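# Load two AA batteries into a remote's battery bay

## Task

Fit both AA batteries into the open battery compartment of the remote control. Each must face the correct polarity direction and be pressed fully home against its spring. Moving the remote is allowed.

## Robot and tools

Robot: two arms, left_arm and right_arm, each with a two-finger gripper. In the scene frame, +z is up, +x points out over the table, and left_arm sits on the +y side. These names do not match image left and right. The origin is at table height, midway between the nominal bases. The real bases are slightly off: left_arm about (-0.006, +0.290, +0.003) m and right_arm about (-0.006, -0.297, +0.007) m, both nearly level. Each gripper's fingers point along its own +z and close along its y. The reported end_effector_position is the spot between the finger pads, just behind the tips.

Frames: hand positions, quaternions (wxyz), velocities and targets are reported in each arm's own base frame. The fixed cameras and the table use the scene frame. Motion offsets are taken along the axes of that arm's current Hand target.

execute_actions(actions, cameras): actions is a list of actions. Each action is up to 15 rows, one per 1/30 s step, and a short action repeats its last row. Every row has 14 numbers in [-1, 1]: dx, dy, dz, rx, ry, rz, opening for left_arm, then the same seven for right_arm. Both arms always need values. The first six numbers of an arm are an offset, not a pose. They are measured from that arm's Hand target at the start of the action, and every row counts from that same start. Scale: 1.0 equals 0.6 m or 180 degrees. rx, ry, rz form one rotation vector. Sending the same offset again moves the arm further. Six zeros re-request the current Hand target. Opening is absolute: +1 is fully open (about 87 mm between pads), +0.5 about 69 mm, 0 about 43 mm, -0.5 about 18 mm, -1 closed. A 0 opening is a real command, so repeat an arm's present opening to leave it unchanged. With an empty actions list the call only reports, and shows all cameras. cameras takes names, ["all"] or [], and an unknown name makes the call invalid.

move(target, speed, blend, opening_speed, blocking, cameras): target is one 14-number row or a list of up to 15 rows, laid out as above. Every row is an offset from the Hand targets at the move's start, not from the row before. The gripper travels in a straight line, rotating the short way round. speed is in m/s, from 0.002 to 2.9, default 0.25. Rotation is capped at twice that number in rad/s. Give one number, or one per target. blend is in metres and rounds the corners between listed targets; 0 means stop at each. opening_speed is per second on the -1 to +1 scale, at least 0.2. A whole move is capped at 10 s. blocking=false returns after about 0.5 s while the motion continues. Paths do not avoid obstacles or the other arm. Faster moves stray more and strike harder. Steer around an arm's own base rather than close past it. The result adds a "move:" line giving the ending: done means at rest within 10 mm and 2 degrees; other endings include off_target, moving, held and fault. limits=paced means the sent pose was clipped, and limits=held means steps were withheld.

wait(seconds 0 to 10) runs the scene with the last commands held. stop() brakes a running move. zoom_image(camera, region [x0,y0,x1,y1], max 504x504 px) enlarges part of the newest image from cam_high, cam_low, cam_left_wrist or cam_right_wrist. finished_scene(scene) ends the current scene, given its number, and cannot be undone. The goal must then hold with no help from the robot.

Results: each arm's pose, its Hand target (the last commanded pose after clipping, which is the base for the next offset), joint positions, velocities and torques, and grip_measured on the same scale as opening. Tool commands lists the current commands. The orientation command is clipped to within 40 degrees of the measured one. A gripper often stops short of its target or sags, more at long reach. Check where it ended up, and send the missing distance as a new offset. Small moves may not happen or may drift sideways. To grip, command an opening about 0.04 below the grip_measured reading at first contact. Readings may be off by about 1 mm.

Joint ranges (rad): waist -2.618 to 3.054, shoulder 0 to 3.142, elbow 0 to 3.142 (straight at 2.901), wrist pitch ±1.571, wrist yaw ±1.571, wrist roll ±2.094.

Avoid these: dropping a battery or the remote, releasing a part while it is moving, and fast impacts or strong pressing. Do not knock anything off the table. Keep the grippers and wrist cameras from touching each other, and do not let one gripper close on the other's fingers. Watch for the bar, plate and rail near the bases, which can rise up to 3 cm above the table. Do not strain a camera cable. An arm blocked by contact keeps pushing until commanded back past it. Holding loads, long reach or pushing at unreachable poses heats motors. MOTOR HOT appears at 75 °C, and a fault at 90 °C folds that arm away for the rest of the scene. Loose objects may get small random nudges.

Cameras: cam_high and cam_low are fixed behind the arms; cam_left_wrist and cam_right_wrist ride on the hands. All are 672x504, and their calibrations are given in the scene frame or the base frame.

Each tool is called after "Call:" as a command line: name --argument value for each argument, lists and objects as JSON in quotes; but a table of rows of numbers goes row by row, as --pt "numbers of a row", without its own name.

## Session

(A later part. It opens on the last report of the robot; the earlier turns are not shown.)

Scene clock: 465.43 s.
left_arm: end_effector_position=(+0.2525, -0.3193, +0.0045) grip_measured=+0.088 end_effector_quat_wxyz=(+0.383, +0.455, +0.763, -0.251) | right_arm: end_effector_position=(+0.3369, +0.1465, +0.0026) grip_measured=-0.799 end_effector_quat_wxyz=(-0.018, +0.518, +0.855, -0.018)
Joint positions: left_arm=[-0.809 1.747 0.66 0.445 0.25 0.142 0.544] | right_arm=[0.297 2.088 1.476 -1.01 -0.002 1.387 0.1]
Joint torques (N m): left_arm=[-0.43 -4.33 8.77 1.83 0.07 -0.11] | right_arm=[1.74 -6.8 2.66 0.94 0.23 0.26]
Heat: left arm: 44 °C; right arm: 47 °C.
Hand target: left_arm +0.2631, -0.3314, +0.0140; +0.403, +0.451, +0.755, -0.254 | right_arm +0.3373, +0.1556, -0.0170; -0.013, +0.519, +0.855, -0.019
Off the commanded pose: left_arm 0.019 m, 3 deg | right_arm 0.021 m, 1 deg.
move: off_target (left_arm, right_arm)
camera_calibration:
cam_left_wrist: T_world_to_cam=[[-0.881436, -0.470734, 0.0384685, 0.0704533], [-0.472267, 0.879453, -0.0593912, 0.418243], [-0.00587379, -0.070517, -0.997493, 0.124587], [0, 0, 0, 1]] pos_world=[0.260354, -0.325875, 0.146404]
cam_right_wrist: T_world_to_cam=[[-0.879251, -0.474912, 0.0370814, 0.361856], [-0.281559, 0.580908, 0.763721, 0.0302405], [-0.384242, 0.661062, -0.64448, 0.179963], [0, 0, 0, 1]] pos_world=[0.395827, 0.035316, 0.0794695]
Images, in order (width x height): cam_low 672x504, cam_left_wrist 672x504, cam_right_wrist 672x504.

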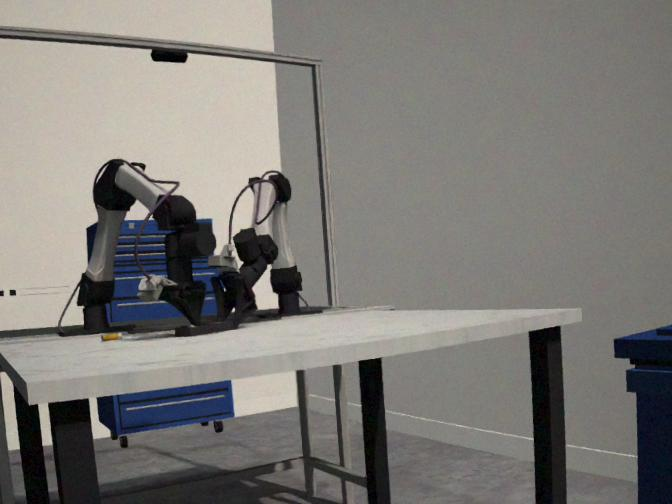

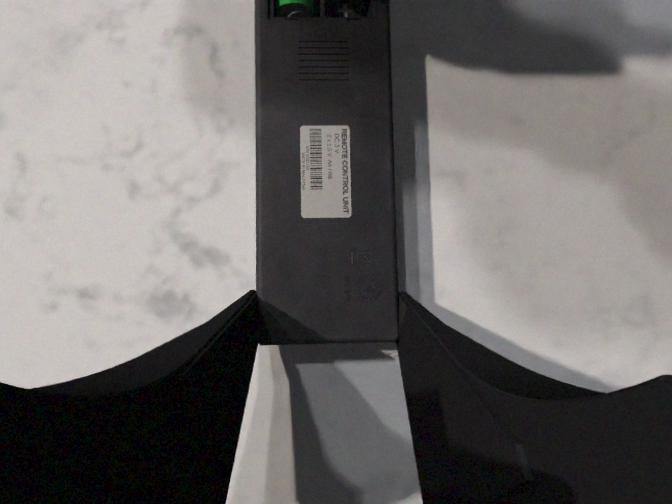

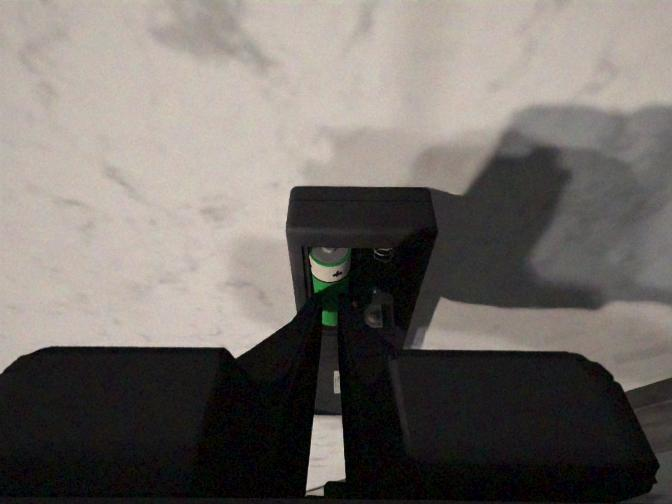

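Call:
move --pt "0 0 0 0 0 0 0.03 -0.012 0.0 0.012 0 0 0 -0.8" --pt "0 0 0 0 0 0 0.03 -0.02 0.0 -0.03 0 0 0 -0.8" --pt "0 0 0 0 0 0 0.03 -0.03 0.0 -0.12 0 0 0 -0.8" --speed 0.06 --cameras '["cam_right_wrist","cam_left_wrist","cam_low"]'

Call:
zoom_image --camera "cam_right_wrist" --region '[240, 180, 400, 340]'

Call:
zoom_image --camera "cam_low" --region '[160, 300, 260, 350]'

Call:
zoom_image --camera "cam_left_wrist" --region '[250, 0, 400, 60]'

Scene clock: 473.23 s.
left_arm: end_effector_position=(+0.2525, -0.3193, +0.0045) grip_measured=+0.088 end_effector_quat_wxyz=(+0.383, +0.455, +0.763, -0.251) | right_arm: end_effector_position=(+0.3387, +0.1428, +0.0400) grip_measured=-0.800 end_effector_quat_wxyz=(-0.033, +0.522, +0.851, -0.035)
Joint positions: left_arm=[-0.809 1.747 0.66 0.445 0.25 0.142 0.544] | right_arm=[0.286 2.09 1.629 -1.207 -0.002 1.386 0.1]
Joint torques (N m): left_arm=[-0.38 -4.33 8.72 1.83 0.06 -0.11] | right_arm=[-0.94 -12.53 7.38 0.14 0.18 -0.11]
Heat: left arm: 44 °C; right arm: 46 °C.
Hand target: left_arm +0.2631, -0.3314, +0.0140; +0.403, +0.451, +0.755, -0.254 | right_arm +0.3488, +0.1412, +0.0550; -0.012, +0.519, +0.855, -0.019
Off the commanded pose: left_arm 0.019 m, 3 deg | right_arm 0.018 m, 3 deg.
move: off_target (left_arm, right_arm)
camera_calibration:
cam_left_wrist: T_world_to_cam=[[-0.881436, -0.470734, 0.0384685, 0.0704533], [-0.472267, 0.879453, -0.0593912, 0.418243], [-0.00587379, -0.070517, -0.997493, 0.124587], [0, 0, 0, 1]] pos_world=[0.260354, -0.325875, 0.146404]
cam_right_wrist: T_world_to_cam=[[-0.881645, -0.46476, 0.0818556, 0.35783], [-0.241712, 0.593705, 0.767522, -0.011262], [-0.405311, 0.656896, -0.635775, 0.214597], [0, 0, 0, 1]] pos_world=[0.399735, 0.0320233, 0.115789]
Images, in order (width x height): cam_low 672x504, cam_left_wrist 672x504, cam_right_wrist 672x504.

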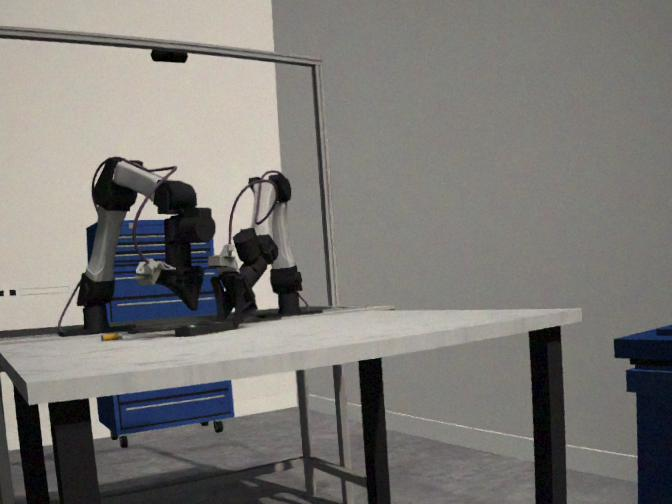

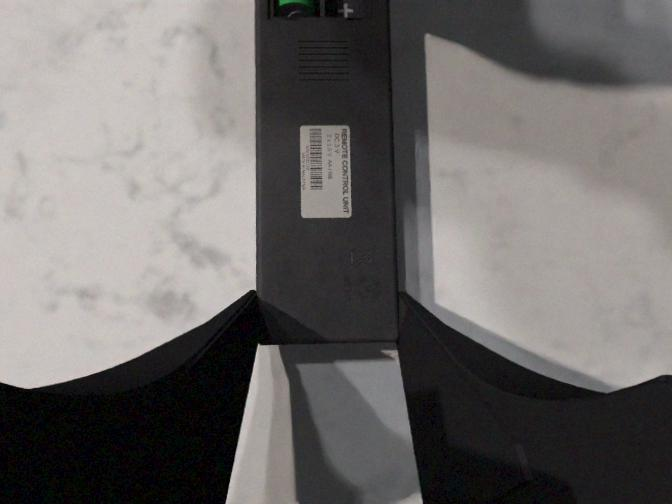

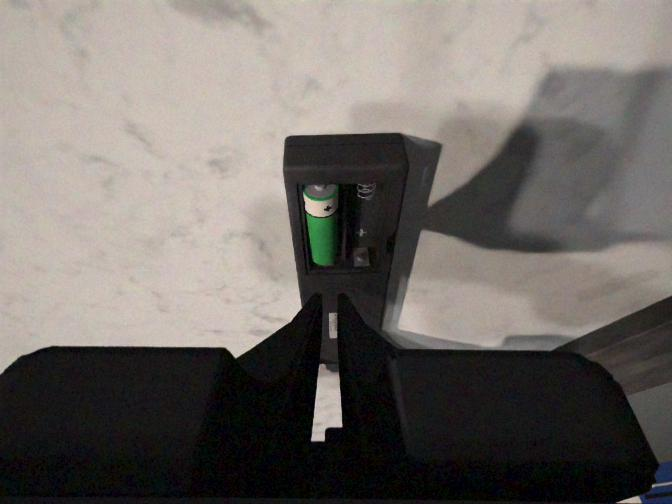

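Scaled by 3.150 from the camera's 672x504 image, which has a finer 960x720 frame.

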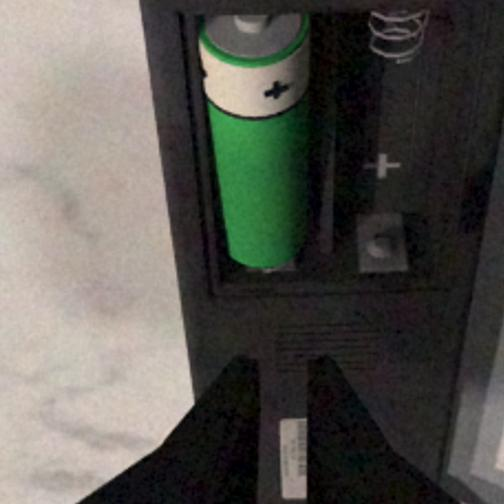

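Scaled by 5.040 from the camera's 672x504 image, which has a finer 960x720 frame.

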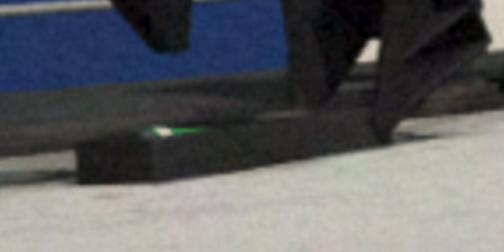

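Scaled by 3.360 from the camera's 672x504 image, which has a finer 960x720 frame.

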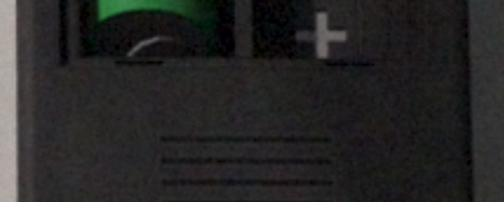

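Call:
move --target '[0,0,0,0,0,0,0.03,-0.0047,-0.0035,0.0687,0,0,0,-0.8]' --speed 0.08 --cameras '["cam_right_wrist"]'

Call:
zoom_image --camera "cam_right_wrist" --region '[240, 200, 420, 380]'

Scene clock: 500.00 s.
left_arm: end_effector_position=(+0.2525, -0.3193, +0.0045) grip_measured=+0.088 end_effector_quat_wxyz=(+0.383, +0.455, +0.763, -0.251) | right_arm: end_effector_position=(+0.3416, +0.1398, +0.0150) grip_measured=-0.800 end_effector_quat_wxyz=(-0.022, +0.523, +0.852, -0.022)
Joint positions: left_arm=[-0.809 1.747 0.66 0.445 0.25 0.142 0.544] | right_arm=[0.276 2.09 1.53 -1.074 -0.002 1.377 0.1]
Joint torques (N m): left_arm=[-0.38 -4.36 8.75 1.82 0.06 -0.11] | right_arm=[-0.79 -9.63 5.04 0.42 0.24 -0.14]
Heat: left arm: 44 °C; right arm: 46 °C.
Hand target: left_arm +0.2631, -0.3314, +0.0140; +0.403, +0.451, +0.755, -0.254 | right_arm +0.3465, +0.1368, +0.0139; -0.012, +0.519, +0.855, -0.019
Off the commanded pose: left_arm 0.019 m, 3 deg | right_arm 0.006 m, 1 deg.
move: off_target (left_arm)
camera_calibration:
cam_right_wrist: T_world_to_cam=[[-0.884166, -0.46469, 0.048105, 0.362386], [-0.266392, 0.586079, 0.76521, 0.0199503], [-0.383779, 0.663758, -0.641981, 0.193576], [0, 0, 0, 1]] pos_world=[0.400015, 0.0282173, 0.0915735]
Images, in order (width x height): cam_right_wrist 672x504.

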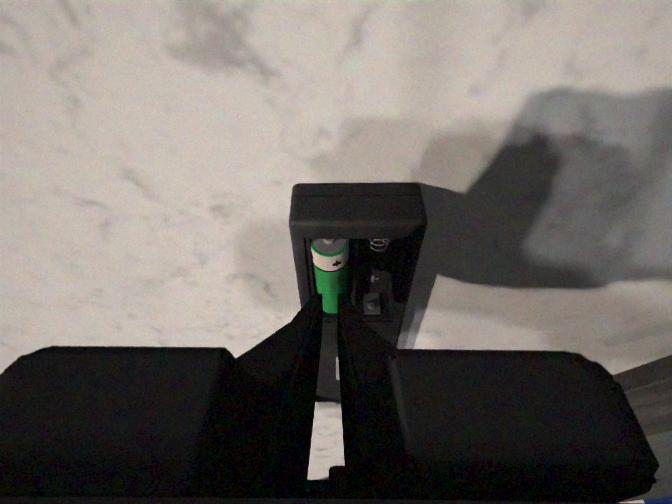

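Scaled by 2.800 from the camera's 672x504 image, which has a finer 960x720 frame.

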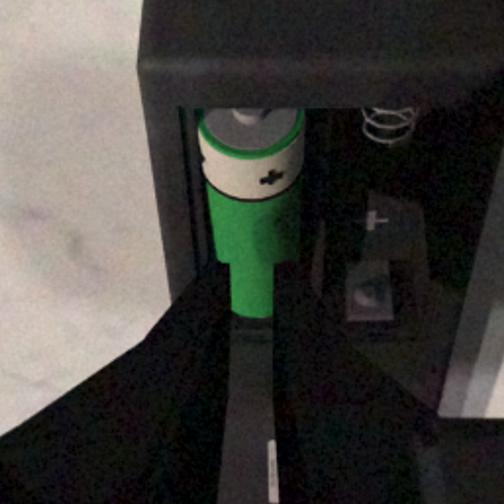

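Call:
move --pt "0 0 0 0 0 0 0.03 -0.012 0.0 0.0 0 0 0 -0.8" --pt "0 0 0 0 0 0 0.03 -0.012 0.0015 0.056 0 0 0 -0.8" --pt "0 0 0 0 0 0 0.03 0.03 0.0015 0.066 0 0 0 -0.8" --speed 0.05 --cameras '["cam_right_wrist","cam_low"]'

Call:
zoom_image --camera "cam_right_wrist" --region '[240, 200, 420, 380]'

Call:
zoom_image --camera "cam_low" --region '[160, 300, 260, 350]'

Scene clock: 509.47 s.
left_arm: end_effector_position=(+0.2526, -0.3193, +0.0045) grip_measured=+0.088 end_effector_quat_wxyz=(+0.383, +0.455, +0.763, -0.251) | right_arm: end_effector_position=(+0.3424, +0.1361, +0.0006) grip_measured=-0.798 end_effector_quat_wxyz=(-0.004, +0.521, +0.853, -0.018)
Joint positions: left_arm=[-0.809 1.747 0.66 0.445 0.25 0.141 0.544] | right_arm=[0.277 2.079 1.459 -0.982 0.019 1.374 0.101]
Joint torques (N m): left_arm=[-0.36 -4.38 8.79 1.83 0.06 -0.11] | right_arm=[2.84 -5.23 1.92 0.98 0.01 0.41]
Heat: left arm: 44 °C; right arm: 46 °C.
Hand target: left_arm +0.2631, -0.3313, +0.0140; +0.403, +0.451, +0.755, -0.254 | right_arm +0.3373, +0.1525, -0.0257; -0.012, +0.519, +0.855, -0.019
Off the commanded pose: left_arm 0.019 m, 3 deg | right_arm 0.031 m, 1 deg.
move: off_target (left_arm, right_arm)
camera_calibration:
cam_right_wrist: T_world_to_cam=[[-0.882999, -0.468841, 0.0223958, 0.36227], [-0.296371, 0.593903, 0.74796, 0.042591], [-0.363975, 0.65381, -0.663366, 0.181593], [0, 0, 0, 1]] pos_world=[0.398602, 0.0258245, 0.0804931]
Images, in order (width x height): cam_low 672x504, cam_right_wrist 672x504.

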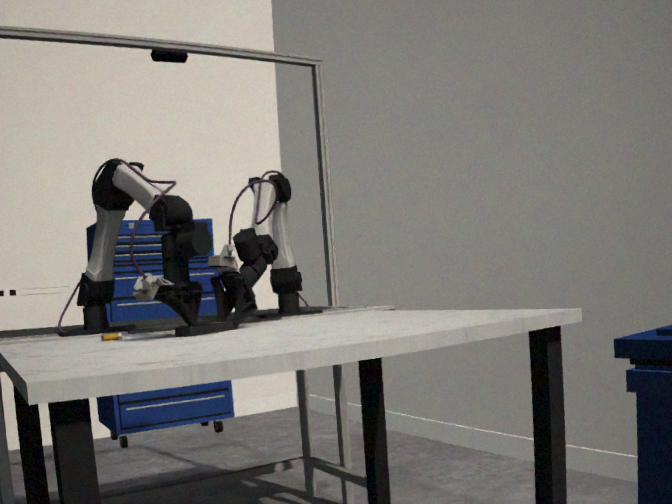

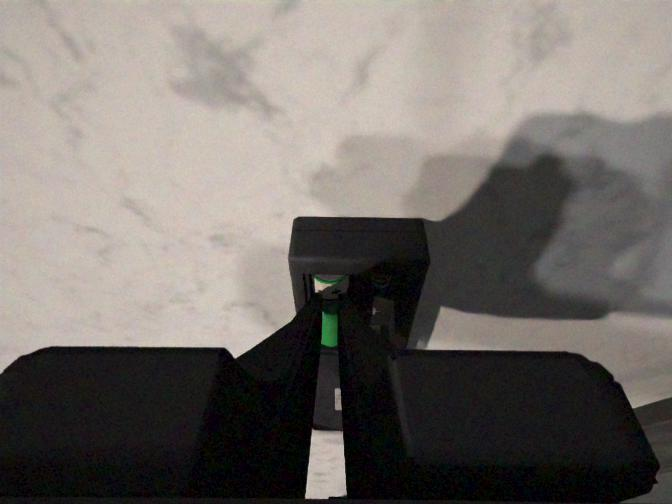

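Scaled by 2.800 from the camera's 672x504 image, which has a finer 960x720 frame.

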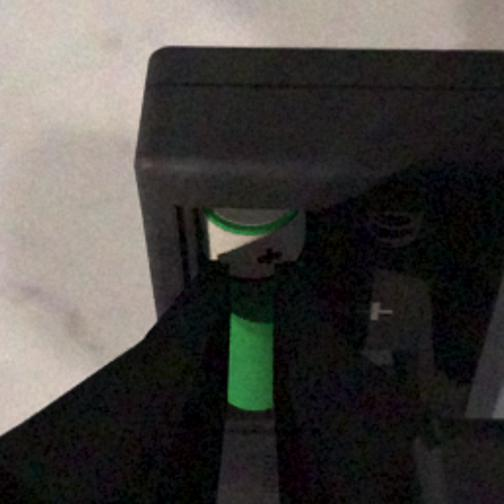

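Scaled by 5.040 from the camera's 672x504 image, which has a finer 960x720 frame.

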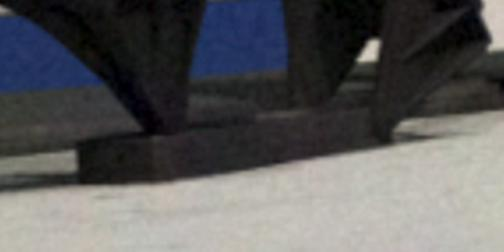

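Call:
move --pt "0 0 0 0 0 0 0.03 -0.03 0.0 -0.01 0 0 0 -0.8" --pt "0 0 0 0 0 0 0.03 -0.033 -0.0094 -0.208 0 0 0 -0.8" --pt "0 0 0 0 0 0 0.03 -0.1677 -0.268 -0.1312 0 0 0.1 0.0" --speed '[0.06,0.15,0.25]' --blend '[0.003,0.02,0]' --cameras '["cam_right_wrist","cam_left_wrist","cam_low"]'

Call:
zoom_image --camera "cam_low" --region '[160, 300, 260, 350]'

Scene clock: 531.50 s.
left_arm: end_effector_position=(+0.2526, -0.3192, +0.0045) grip_measured=+0.088 end_effector_quat_wxyz=(+0.383, +0.455, +0.764, -0.251) | right_arm: end_effector_position=(+0.2409, -0.0074, +0.0571) grip_measured=+0.000 end_effector_quat_wxyz=(-0.025, +0.651, +0.758, -0.028)
Joint positions: left_arm=[-0.809 1.747 0.66 0.445 0.249 0.141 0.544] | right_arm=[-0.177 1.6 1.073 -1.114 0.024 1.242 0.5]
Joint torques (N m): left_arm=[-0.36 -4.31 8.77 1.82 0.07 -0.11] | right_arm=[-0.51 -7.69 4.89 0.37 0.14 -0.18]
Heat: left arm: 44 °C; right arm: 43 °C.
Hand target: left_arm +0.2631, -0.3313, +0.0140; +0.403, +0.451, +0.755, -0.254 | right_arm +0.2445, -0.0093, +0.0602; -0.009, +0.646, +0.763, -0.021
Off the commanded pose: left_arm 0.019 m, 3 deg | right_arm 0.005 m, 2 deg.
move: off_target (left_arm)
camera_calibration:
cam_left_wrist: T_world_to_cam=[[-0.880948, -0.47163, 0.0386688, 0.0701389], [-0.473174, 0.87898, -0.0591653, 0.41825], [-0.00608497, -0.0704186, -0.997499, 0.124683], [0, 0, 0, 1]] pos_world=[0.260453, -0.325774, 0.146404]
cam_right_wrist: T_world_to_cam=[[-0.984288, -0.165359, 0.061908, 0.228464], [-0.0620229, 0.652077, 0.755611, -0.000923368], [-0.165316, 0.7399, -0.652088, 0.228112], [0, 0, 0, 1]] pos_world=[0.262528, -0.130399, 0.135303]
Images, in order (width x height): cam_low 672x504, cam_left_wrist 672x504, cam_right_wrist 672x504.

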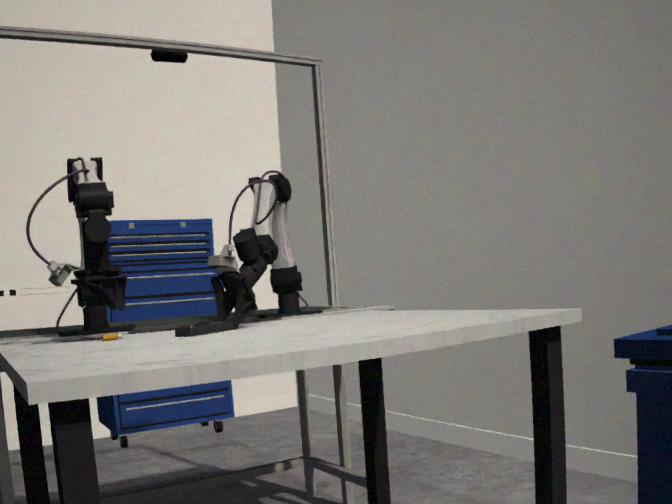

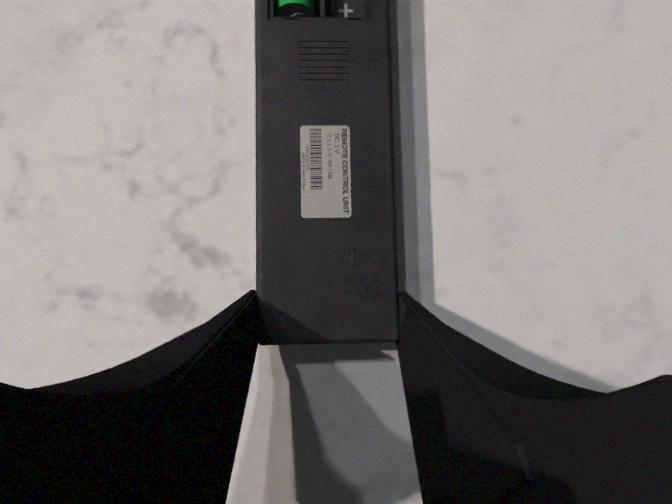

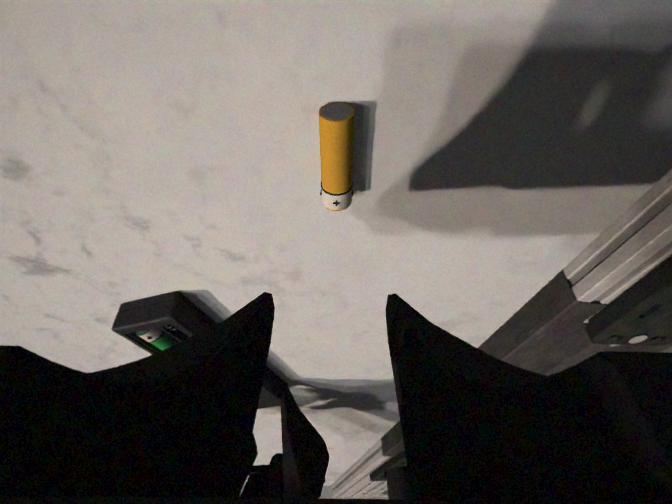

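Scaled by 5.040 from the camera's 672x504 image, which has a finer 960x720 frame.

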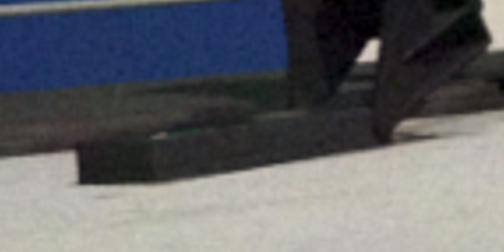

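Call:
move --pt "0 0 0 0 0 0 0.03 0.0023 -0.0016 0.08 0 -0.1 0 0.0" --pt "0 0 0 0 0 0 0.03 0.0023 -0.0012 0.1097 0 -0.1 0 0.0" --pt "0 0 0 0 0 0 0.03 0.0023 -0.0012 0.1097 0 -0.1 0 -0.69" --speed '[0.12,0.04,0.04]' --blend '[0.005,0,0]' --opening_speed 1.0 --cameras '["cam_right_wrist","cam_low"]'

Scene clock: 546.67 s.
left_arm: end_effector_position=(+0.2526, -0.3192, +0.0045) grip_measured=+0.088 end_effector_quat_wxyz=(+0.383, +0.455, +0.764, -0.251) | right_arm: end_effector_position=(+0.2358, -0.0092, -0.0044) grip_measured=-0.613 end_effector_quat_wxyz=(+0.099, +0.631, +0.759, -0.122)
Joint positions: left_arm=[-0.809 1.747 0.66 0.445 0.249 0.141 0.544] | right_arm=[0.026 1.601 0.828 -0.81 0.315 1.415 0.193]
Joint torques (N m): left_arm=[-0.38 -4.36 8.77 1.83 0.07 -0.1] | right_arm=[0.31 -5.04 4.53 0.55 0.43 0.22]
Heat: left arm: 44 °C; right arm: 43 °C.
Hand target: left_arm +0.2631, -0.3313, +0.0140; +0.403, +0.451, +0.755, -0.254 | right_arm +0.2408, -0.0095, -0.0055; +0.110, +0.635, +0.755, -0.122
Off the commanded pose: left_arm 0.019 m, 3 deg | right_arm 0.005 m, 1 deg.
move: off_target (left_arm)
camera_calibration:
cam_right_wrist: T_world_to_cam=[[-0.980421, -0.189722, 0.0527354, 0.225853], [-0.13511, 0.842951, 0.520748, 0.06428], [-0.143251, 0.503427, -0.85208, 0.180242], [0, 0, 0, 1]] pos_world=[0.255935, -0.102075, 0.108197]
Images, in order (width x height): cam_low 672x504, cam_right_wrist 672x504.

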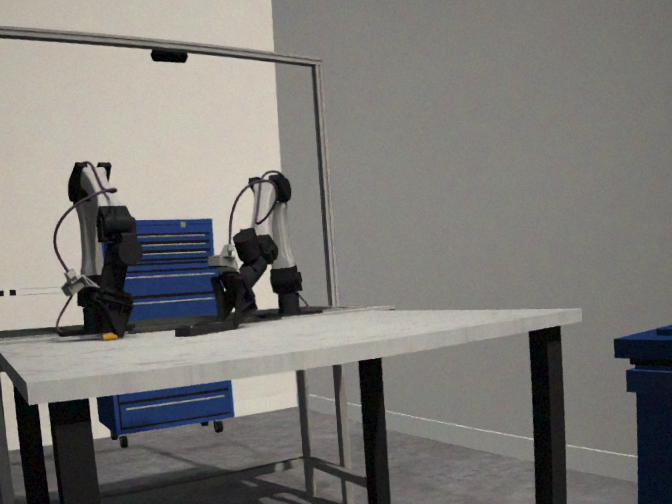

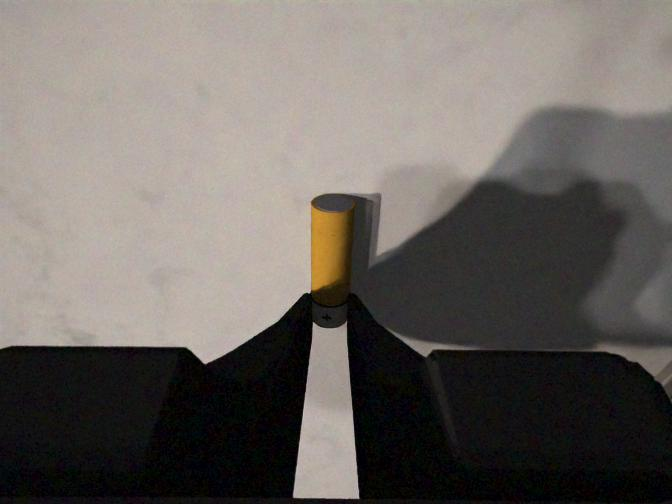

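Call:
move --pt "0 0 0 0 0 0 0.03 0 0 0 0 0 0 -0.4" --pt "0 0 0 0 0 0 0.03 0.0095 0 -0.0031 0 0 0 -0.4" --pt "0 0 0 0 0 0 0.03 0.0095 0 -0.0031 0 0 0 -0.69" --speed 0.05 --opening_speed 1.0 --cameras '["cam_right_wrist"]'

Scene clock: 555.93 s.
left_arm: end_effector_position=(+0.2526, -0.3192, +0.0045) grip_measured=+0.088 end_effector_quat_wxyz=(+0.383, +0.455, +0.764, -0.251) | right_arm: end_effector_position=(+0.2370, -0.0036, -0.0045) grip_measured=-0.615 end_effector_quat_wxyz=(+0.102, +0.632, +0.759, -0.120)
Joint positions: left_arm=[-0.809 1.747 0.66 0.445 0.249 0.141 0.544] | right_arm=[0.049 1.601 0.828 -0.81 0.315 1.441 0.192]
Joint torques (N m): left_arm=[-0.34 -4.36 8.77 1.82 0.08 -0.11] | right_arm=[0.47 -4.88 4.51 0.42 0.4 0.19]
Heat: left arm: 44 °C; right arm: 42 °C.
Hand target: left_arm +0.2631, -0.3313, +0.0140; +0.403, +0.451, +0.755, -0.254 | right_arm +0.2398, -0.0035, -0.0056; +0.110, +0.635, +0.755, -0.122
Off the commanded pose: left_arm 0.019 m, 3 deg | right_arm 0.003 m, 1 deg.
move: off_target (left_arm)
camera_calibration:
cam_right_wrist: T_world_to_cam=[[-0.980996, -0.188725, 0.0450589, 0.228153], [-0.138325, 0.843091, 0.519677, 0.0605722], [-0.136065, 0.503568, -0.853174, 0.175874], [0, 0, 0, 1]] pos_world=[0.256126, -0.0965742, 0.108293]
Images, in order (width x height): cam_right_wrist 672x504.

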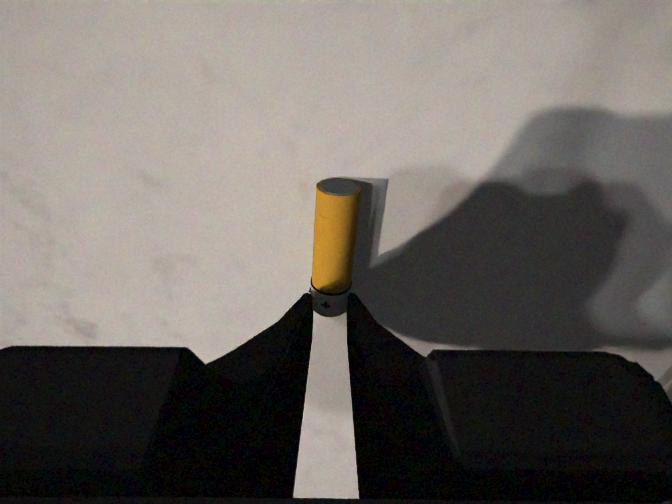

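Call:
move --pt "0 0 0 0 0 0 0.03 -0.0482 -0.0067 -0.142 0 0 0 -0.69" --pt "0 0 0 0 0 0 0.03 0.2035 0.1635 -0.2067 -0.0194 0.0859 -0.1088 -0.69" --speed '[0.15,0.2]' --blend '[0.02,0]' --cameras '["cam_right_wrist","cam_low"]'

Call:
zoom_image --camera "cam_right_wrist" --region '[220, 100, 440, 340]'

Call:
zoom_image --camera "cam_low" --region '[140, 270, 260, 350]'

Scene clock: 575.30 s.
left_arm: end_effector_position=(+0.2526, -0.3192, +0.0045) grip_measured=+0.088 end_effector_quat_wxyz=(+0.383, +0.455, +0.764, -0.251) | right_arm: end_effector_position=(+0.3092, +0.1606, +0.0628) grip_measured=-0.615 end_effector_quat_wxyz=(+0.003, +0.512, +0.858, -0.042)
Joint positions: left_arm=[-0.809 1.747 0.66 0.445 0.249 0.141 0.544] | right_arm=[0.388 1.956 1.538 -1.216 0.056 1.466 0.192]
Joint torques (N m): left_arm=[-0.36 -4.37 8.76 1.83 0.07 -0.11] | right_arm=[0.16 -8.59 7.32 0.27 0.06 -0.18]
Heat: left arm: 44 °C; right arm: 40 °C.
Hand target: left_arm +0.2631, -0.3313, +0.0140; +0.403, +0.451, +0.755, -0.254 | right_arm +0.3143, +0.1665, +0.0683; +0.005, +0.505, +0.863, -0.030
Off the commanded pose: left_arm 0.019 m, 3 deg | right_arm 0.009 m, 2 deg.
move: off_target (left_arm)
camera_calibration:
cam_right_wrist: T_world_to_cam=[[-0.872455, -0.485366, 0.0569335, 0.340249], [-0.299412, 0.622968, 0.722678, -0.0304958], [-0.386231, 0.613458, -0.688836, 0.209775], [0, 0, 0, 1]] pos_world=[0.368743, 0.0554553, 0.147168]
Images, in order (width x height): cam_low 672x504, cam_right_wrist 672x504.

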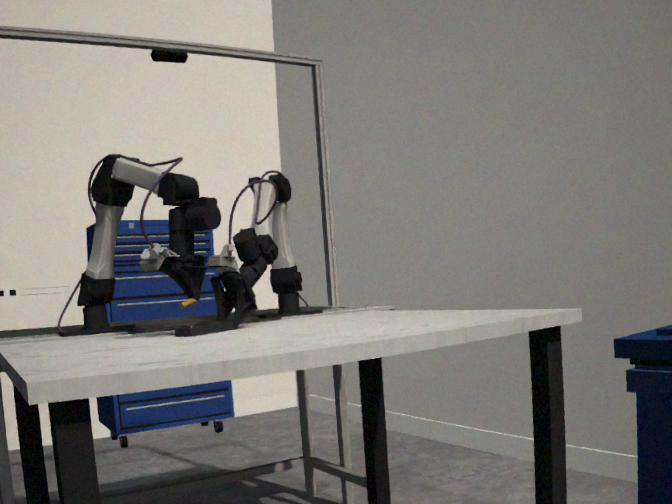

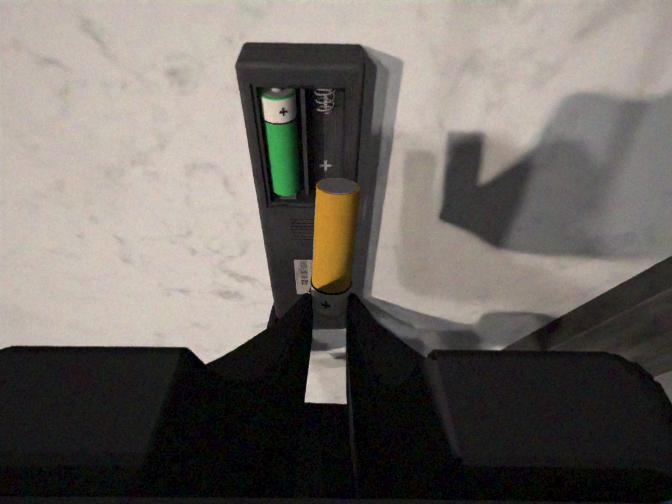

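Scaled by 2.100 from the camera's 672x504 image, which has a finer 960x720 frame.

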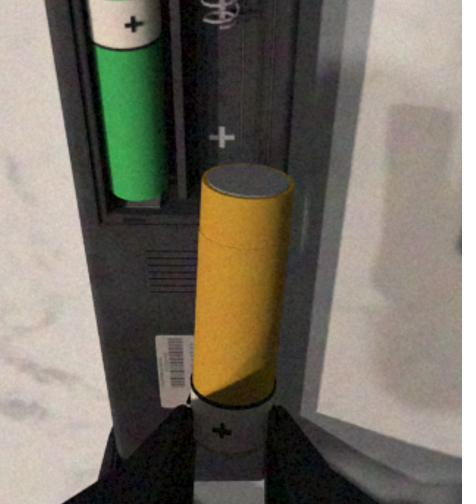

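Scaled by 4.200 from the camera's 672x504 image, which has a finer 960x720 frame.

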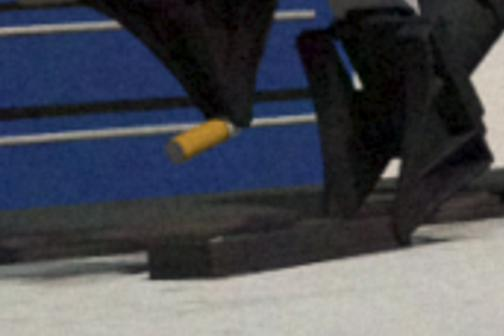

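Call:
move --target '[0,0,0,0,0,0,0.03,0.0048,0.0037,0.0738,0,0,-0.0167,-0.69]' --speed 0.12 --cameras '["cam_right_wrist","cam_left_wrist","cam_low"]'

Call:
zoom_image --camera "cam_right_wrist" --region '[220, 100, 440, 340]'

Call:
zoom_image --camera "cam_low" --region '[140, 270, 260, 350]'

Call:
zoom_image --camera "cam_left_wrist" --region '[250, 0, 400, 60]'

Scene clock: 595.90 s.
left_arm: end_effector_position=(+0.2526, -0.3192, +0.0045) grip_measured=+0.088 end_effector_quat_wxyz=(+0.383, +0.455, +0.764, -0.251) | right_arm: end_effector_position=(+0.3117, +0.1616, +0.0234) grip_measured=-0.615 end_effector_quat_wxyz=(+0.002, +0.491, +0.870, -0.041)
Joint positions: left_arm=[-0.809 1.747 0.66 0.445 0.249 0.141 0.544] | right_arm=[0.388 2.008 1.451 -1.076 0.055 1.418 0.192]
Joint torques (N m): left_arm=[-0.39 -4.36 8.8 1.83 0.07 -0.1] | right_arm=[0.29 -9.24 5.14 0.48 0.11 -0.17]
Heat: left arm: 44 °C; right arm: 41 °C.
Hand target: left_arm +0.2631, -0.3313, +0.0140; +0.403, +0.451, +0.755, -0.254 | right_arm +0.3140, +0.1676, +0.0239; +0.004, +0.482, +0.876, -0.030
Off the commanded pose: left_arm 0.019 m, 3 deg | right_arm 0.006 m, 2 deg.
move: off_target (left_arm)
camera_calibration:
cam_left_wrist: T_world_to_cam=[[-0.880948, -0.47163, 0.0386688, 0.0701389], [-0.473174, 0.87898, -0.0591653, 0.41825], [-0.00608497, -0.0704186, -0.997499, 0.124683], [0, 0, 0, 1]] pos_world=[0.260453, -0.325774, 0.146404]
cam_right_wrist: T_world_to_cam=[[-0.848121, -0.526722, 0.0570508, 0.344236], [-0.327136, 0.605346, 0.72563, 0.00955806], [-0.416741, 0.596758, -0.685716, 0.195178], [0, 0, 0, 1]] pos_world=[0.376419, 0.0590567, 0.107262]
Images, in order (width x height): cam_low 672x504, cam_left_wrist 672x504, cam_right_wrist 672x504.

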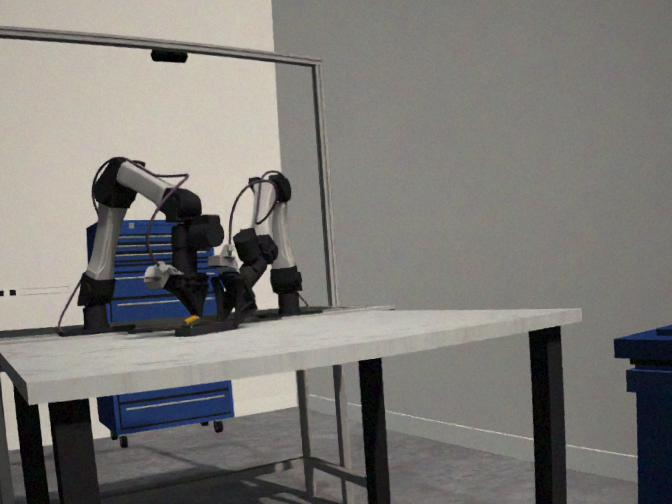

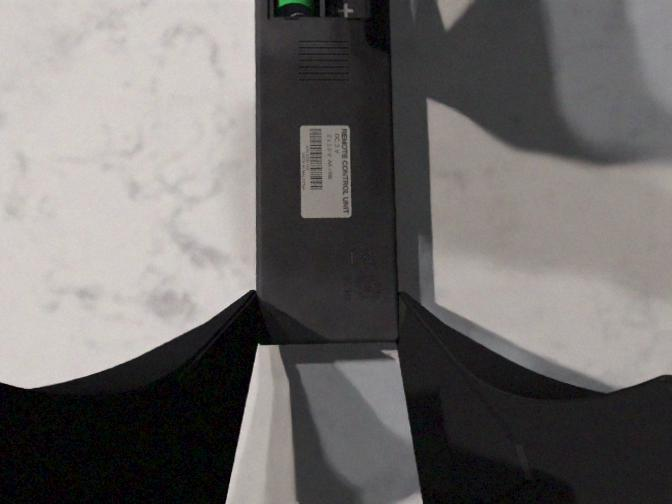

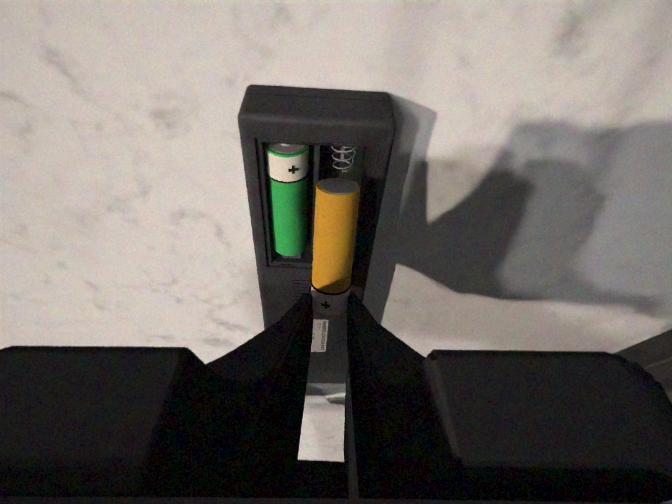

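Scaled by 2.100 from the camera's 672x504 image, which has a finer 960x720 frame.

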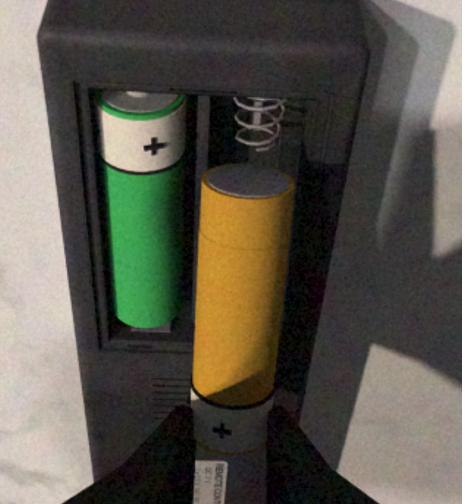

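Scaled by 4.200 from the camera's 672x504 image, which has a finer 960x720 frame.

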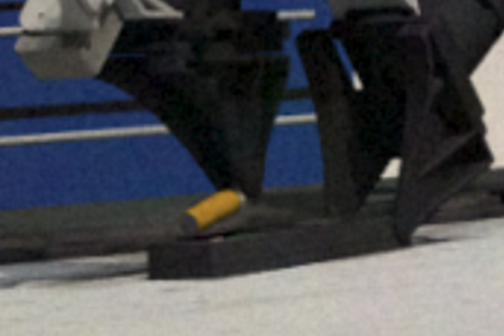

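Scaled by 3.360 from the camera's 672x504 image, which has a finer 960x720 frame.

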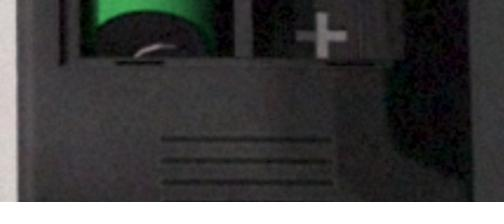

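Call:
move --pt "0 0 0 0 0 0 0.03 0.004 -0.0035 0.0 0 0 0 -0.69" --pt "0 0 0 0 0 0 0.03 0.005 -0.003 0.0195 0 0 0 -0.69" --speed 0.05 --cameras '["cam_right_wrist","cam_left_wrist","cam_low"]'

Call:
zoom_image --camera "cam_right_wrist" --region '[220, 100, 440, 340]'

Call:
zoom_image --camera "cam_low" --region '[140, 270, 260, 350]'

Call:
zoom_image --camera "cam_left_wrist" --region '[250, 0, 400, 60]'

Scene clock: 606.07 s.
left_arm: end_effector_position=(+0.2526, -0.3192, +0.0045) grip_measured=+0.088 end_effector_quat_wxyz=(+0.383, +0.455, +0.764, -0.251) | right_arm: end_effector_position=(+0.3087, +0.1628, +0.0139) grip_measured=-0.615 end_effector_quat_wxyz=(+0.003, +0.489, +0.871, -0.038)
Joint positions: left_arm=[-0.809 1.747 0.66 0.445 0.249 0.141 0.544] | right_arm=[0.393 2.008 1.411 -1.031 0.052 1.418 0.192]
Joint torques (N m): left_arm=[-0.36 -4.33 8.77 1.82 0.08 -0.11] | right_arm=[0.34 -8.54 5.15 0.47 0.12 -0.13]
Heat: left arm: 44 °C; right arm: 42 °C.
Hand target: left_arm +0.2631, -0.3313, +0.0140; +0.403, +0.451, +0.755, -0.254 | right_arm +0.3106, +0.1685, +0.0122; +0.004, +0.482, +0.876, -0.030
Off the commanded pose: left_arm 0.019 m, 3 deg | right_arm 0.006 m, 1 deg.
move: off_target (left_arm)
camera_calibration:
cam_left_wrist: T_world_to_cam=[[-0.880948, -0.47163, 0.0386688, 0.0701389], [-0.473174, 0.87898, -0.0591653, 0.41825], [-0.00608497, -0.0704186, -0.997499, 0.124683], [0, 0, 0, 1]] pos_world=[0.260453, -0.325774, 0.146404]
cam_right_wrist: T_world_to_cam=[[-0.845723, -0.531077, 0.0520599, 0.342909], [-0.332271, 0.600434, 0.727375, 0.0170792], [-0.417551, 0.59786, -0.684262, 0.186668], [0, 0, 0, 1]] pos_world=[0.373624, 0.0602543, 0.0974553]
Images, in order (width x height): cam_low 672x504, cam_left_wrist 672x504, cam_right_wrist 672x504.

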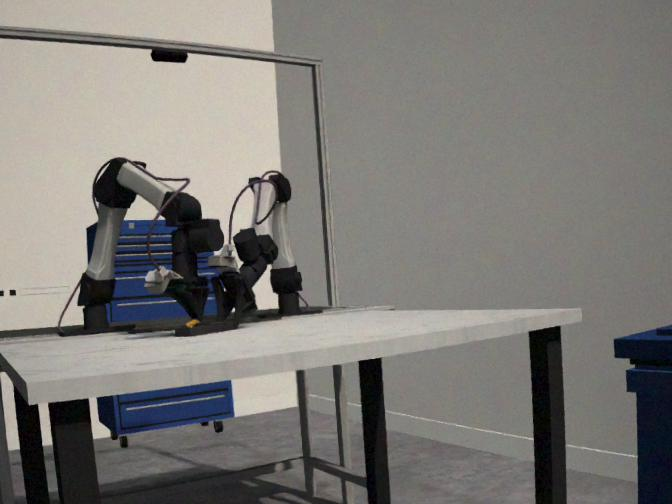

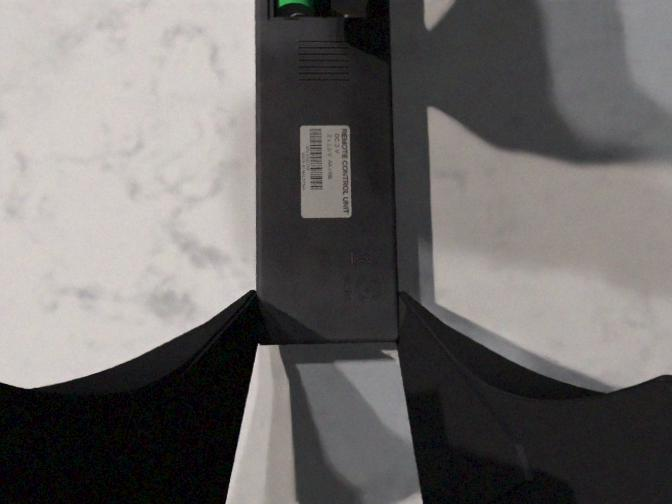

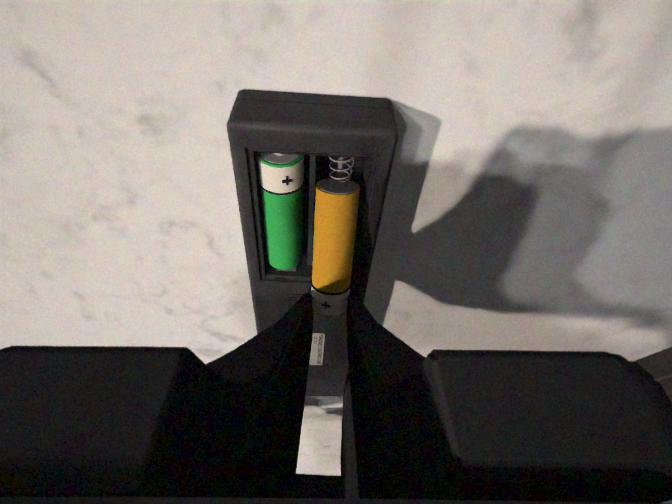

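Scaled by 2.100 from the camera's 672x504 image, which has a finer 960x720 frame.

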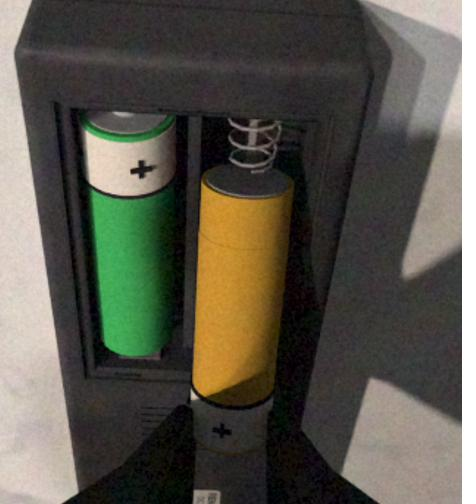

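Scaled by 4.200 from the camera's 672x504 image, which has a finer 960x720 frame.

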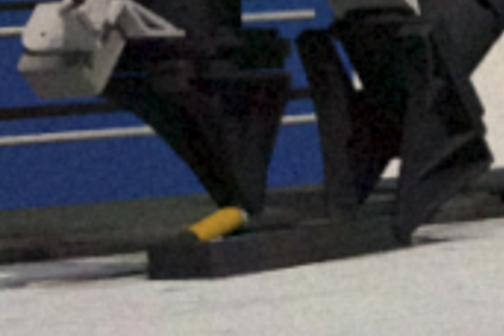

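Scaled by 3.360 from the camera's 672x504 image, which has a finer 960x720 frame.

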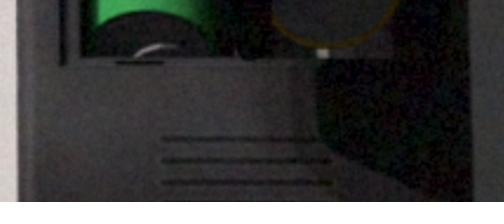

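Call:
move --target '[0,0,0,0,0,0,0.03,-0.02,0,0.006,0,-0.02,0,-0.69]' --speed 0.06 --cameras '["cam_left_wrist","cam_right_wrist","cam_low"]'

Call:
zoom_image --camera "cam_right_wrist" --region '[200, 150, 460, 410]'

Call:
zoom_image --camera "cam_left_wrist" --region '[250, 0, 400, 60]'

Scene clock: 622.30 s.
left_arm: end_effector_position=(+0.2526, -0.3192, +0.0045) grip_measured=+0.088 end_effector_quat_wxyz=(+0.383, +0.455, +0.764, -0.251) | right_arm: end_effector_position=(+0.3106, +0.1606, +0.0121) grip_measured=-0.615 end_effector_quat_wxyz=(+0.012, +0.488, +0.872, -0.042)
Joint positions: left_arm=[-0.809 1.747 0.66 0.445 0.249 0.141 0.544] | right_arm=[0.395 2.008 1.407 -1.021 0.071 1.418 0.192]
Joint torques (N m): left_arm=[-0.36 -4.33 8.75 1.82 0.07 -0.11] | right_arm=[-0.02 -8.53 5.09 0.53 0.5 -0.08]
Heat: left arm: 44 °C; right arm: 43 °C.
Hand target: left_arm +0.2631, -0.3313, +0.0139; +0.403, +0.451, +0.755, -0.254 | right_arm +0.3169, +0.1582, +0.0090; +0.032, +0.481, +0.875, -0.045
Off the commanded pose: left_arm 0.019 m, 3 deg | right_arm 0.008 m, 2 deg.
move: off_target (left_arm)
camera_calibration:
cam_left_wrist: T_world_to_cam=[[-0.880948, -0.47163, 0.0386688, 0.0701389], [-0.473174, 0.87898, -0.0591653, 0.41825], [-0.00608497, -0.0704186, -0.997499, 0.124683], [0, 0, 0, 1]] pos_world=[0.260453, -0.325774, 0.146404]
cam_right_wrist: T_world_to_cam=[[-0.844839, -0.532717, 0.0495982, 0.343529], [-0.343073, 0.61054, 0.713822, 0.0222117], [-0.410547, 0.586049, -0.698569, 0.187489], [0, 0, 0, 1]] pos_world=[0.37482, 0.0595649, 0.0980805]
Images, in order (width x height): cam_low 672x504, cam_left_wrist 672x504, cam_right_wrist 672x504.

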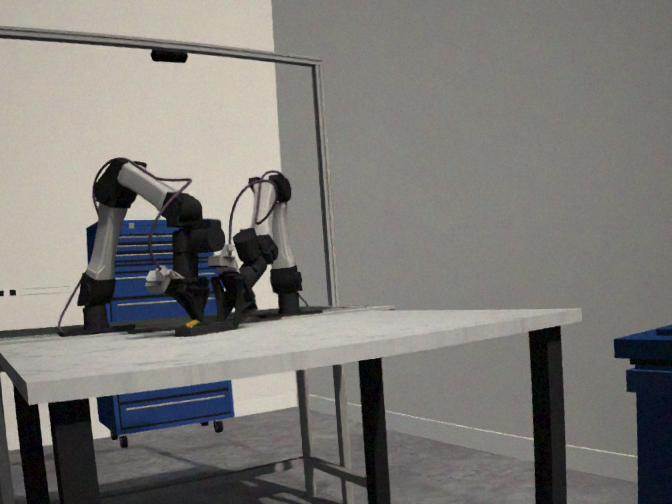

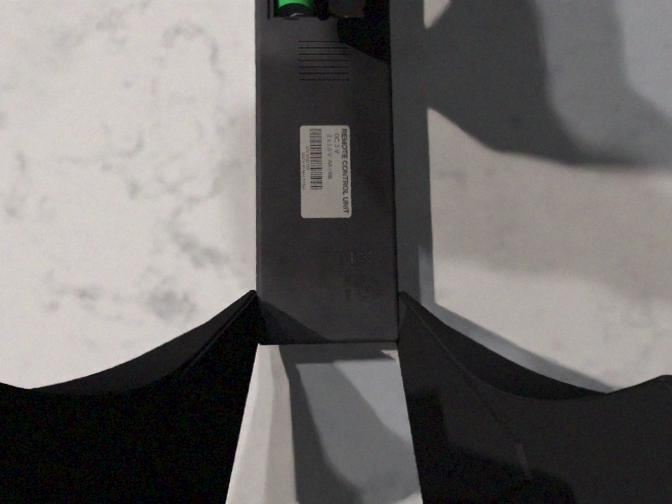

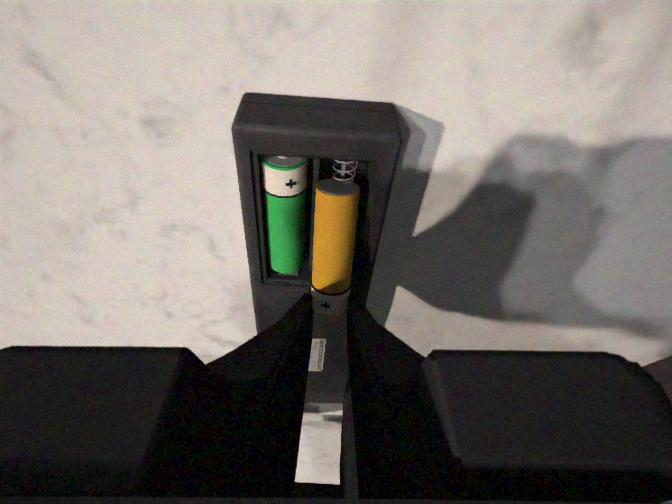

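Scaled by 1.938 from the camera's 672x504 image, which has a finer 960x720 frame.

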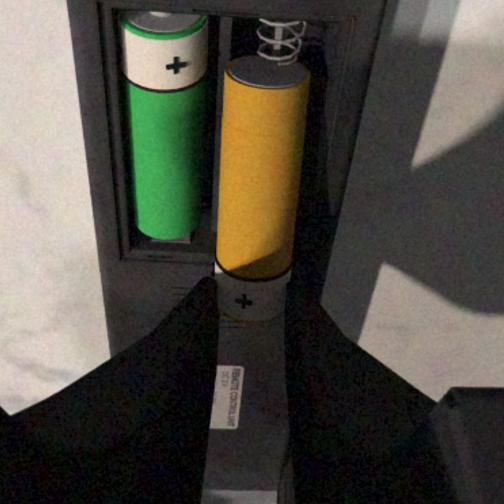

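Scaled by 3.360 from the camera's 672x504 image, which has a finer 960x720 frame.

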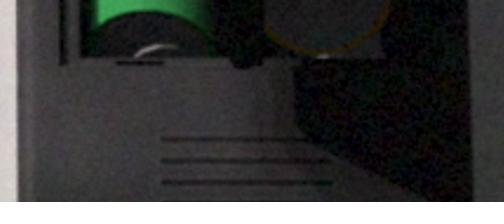

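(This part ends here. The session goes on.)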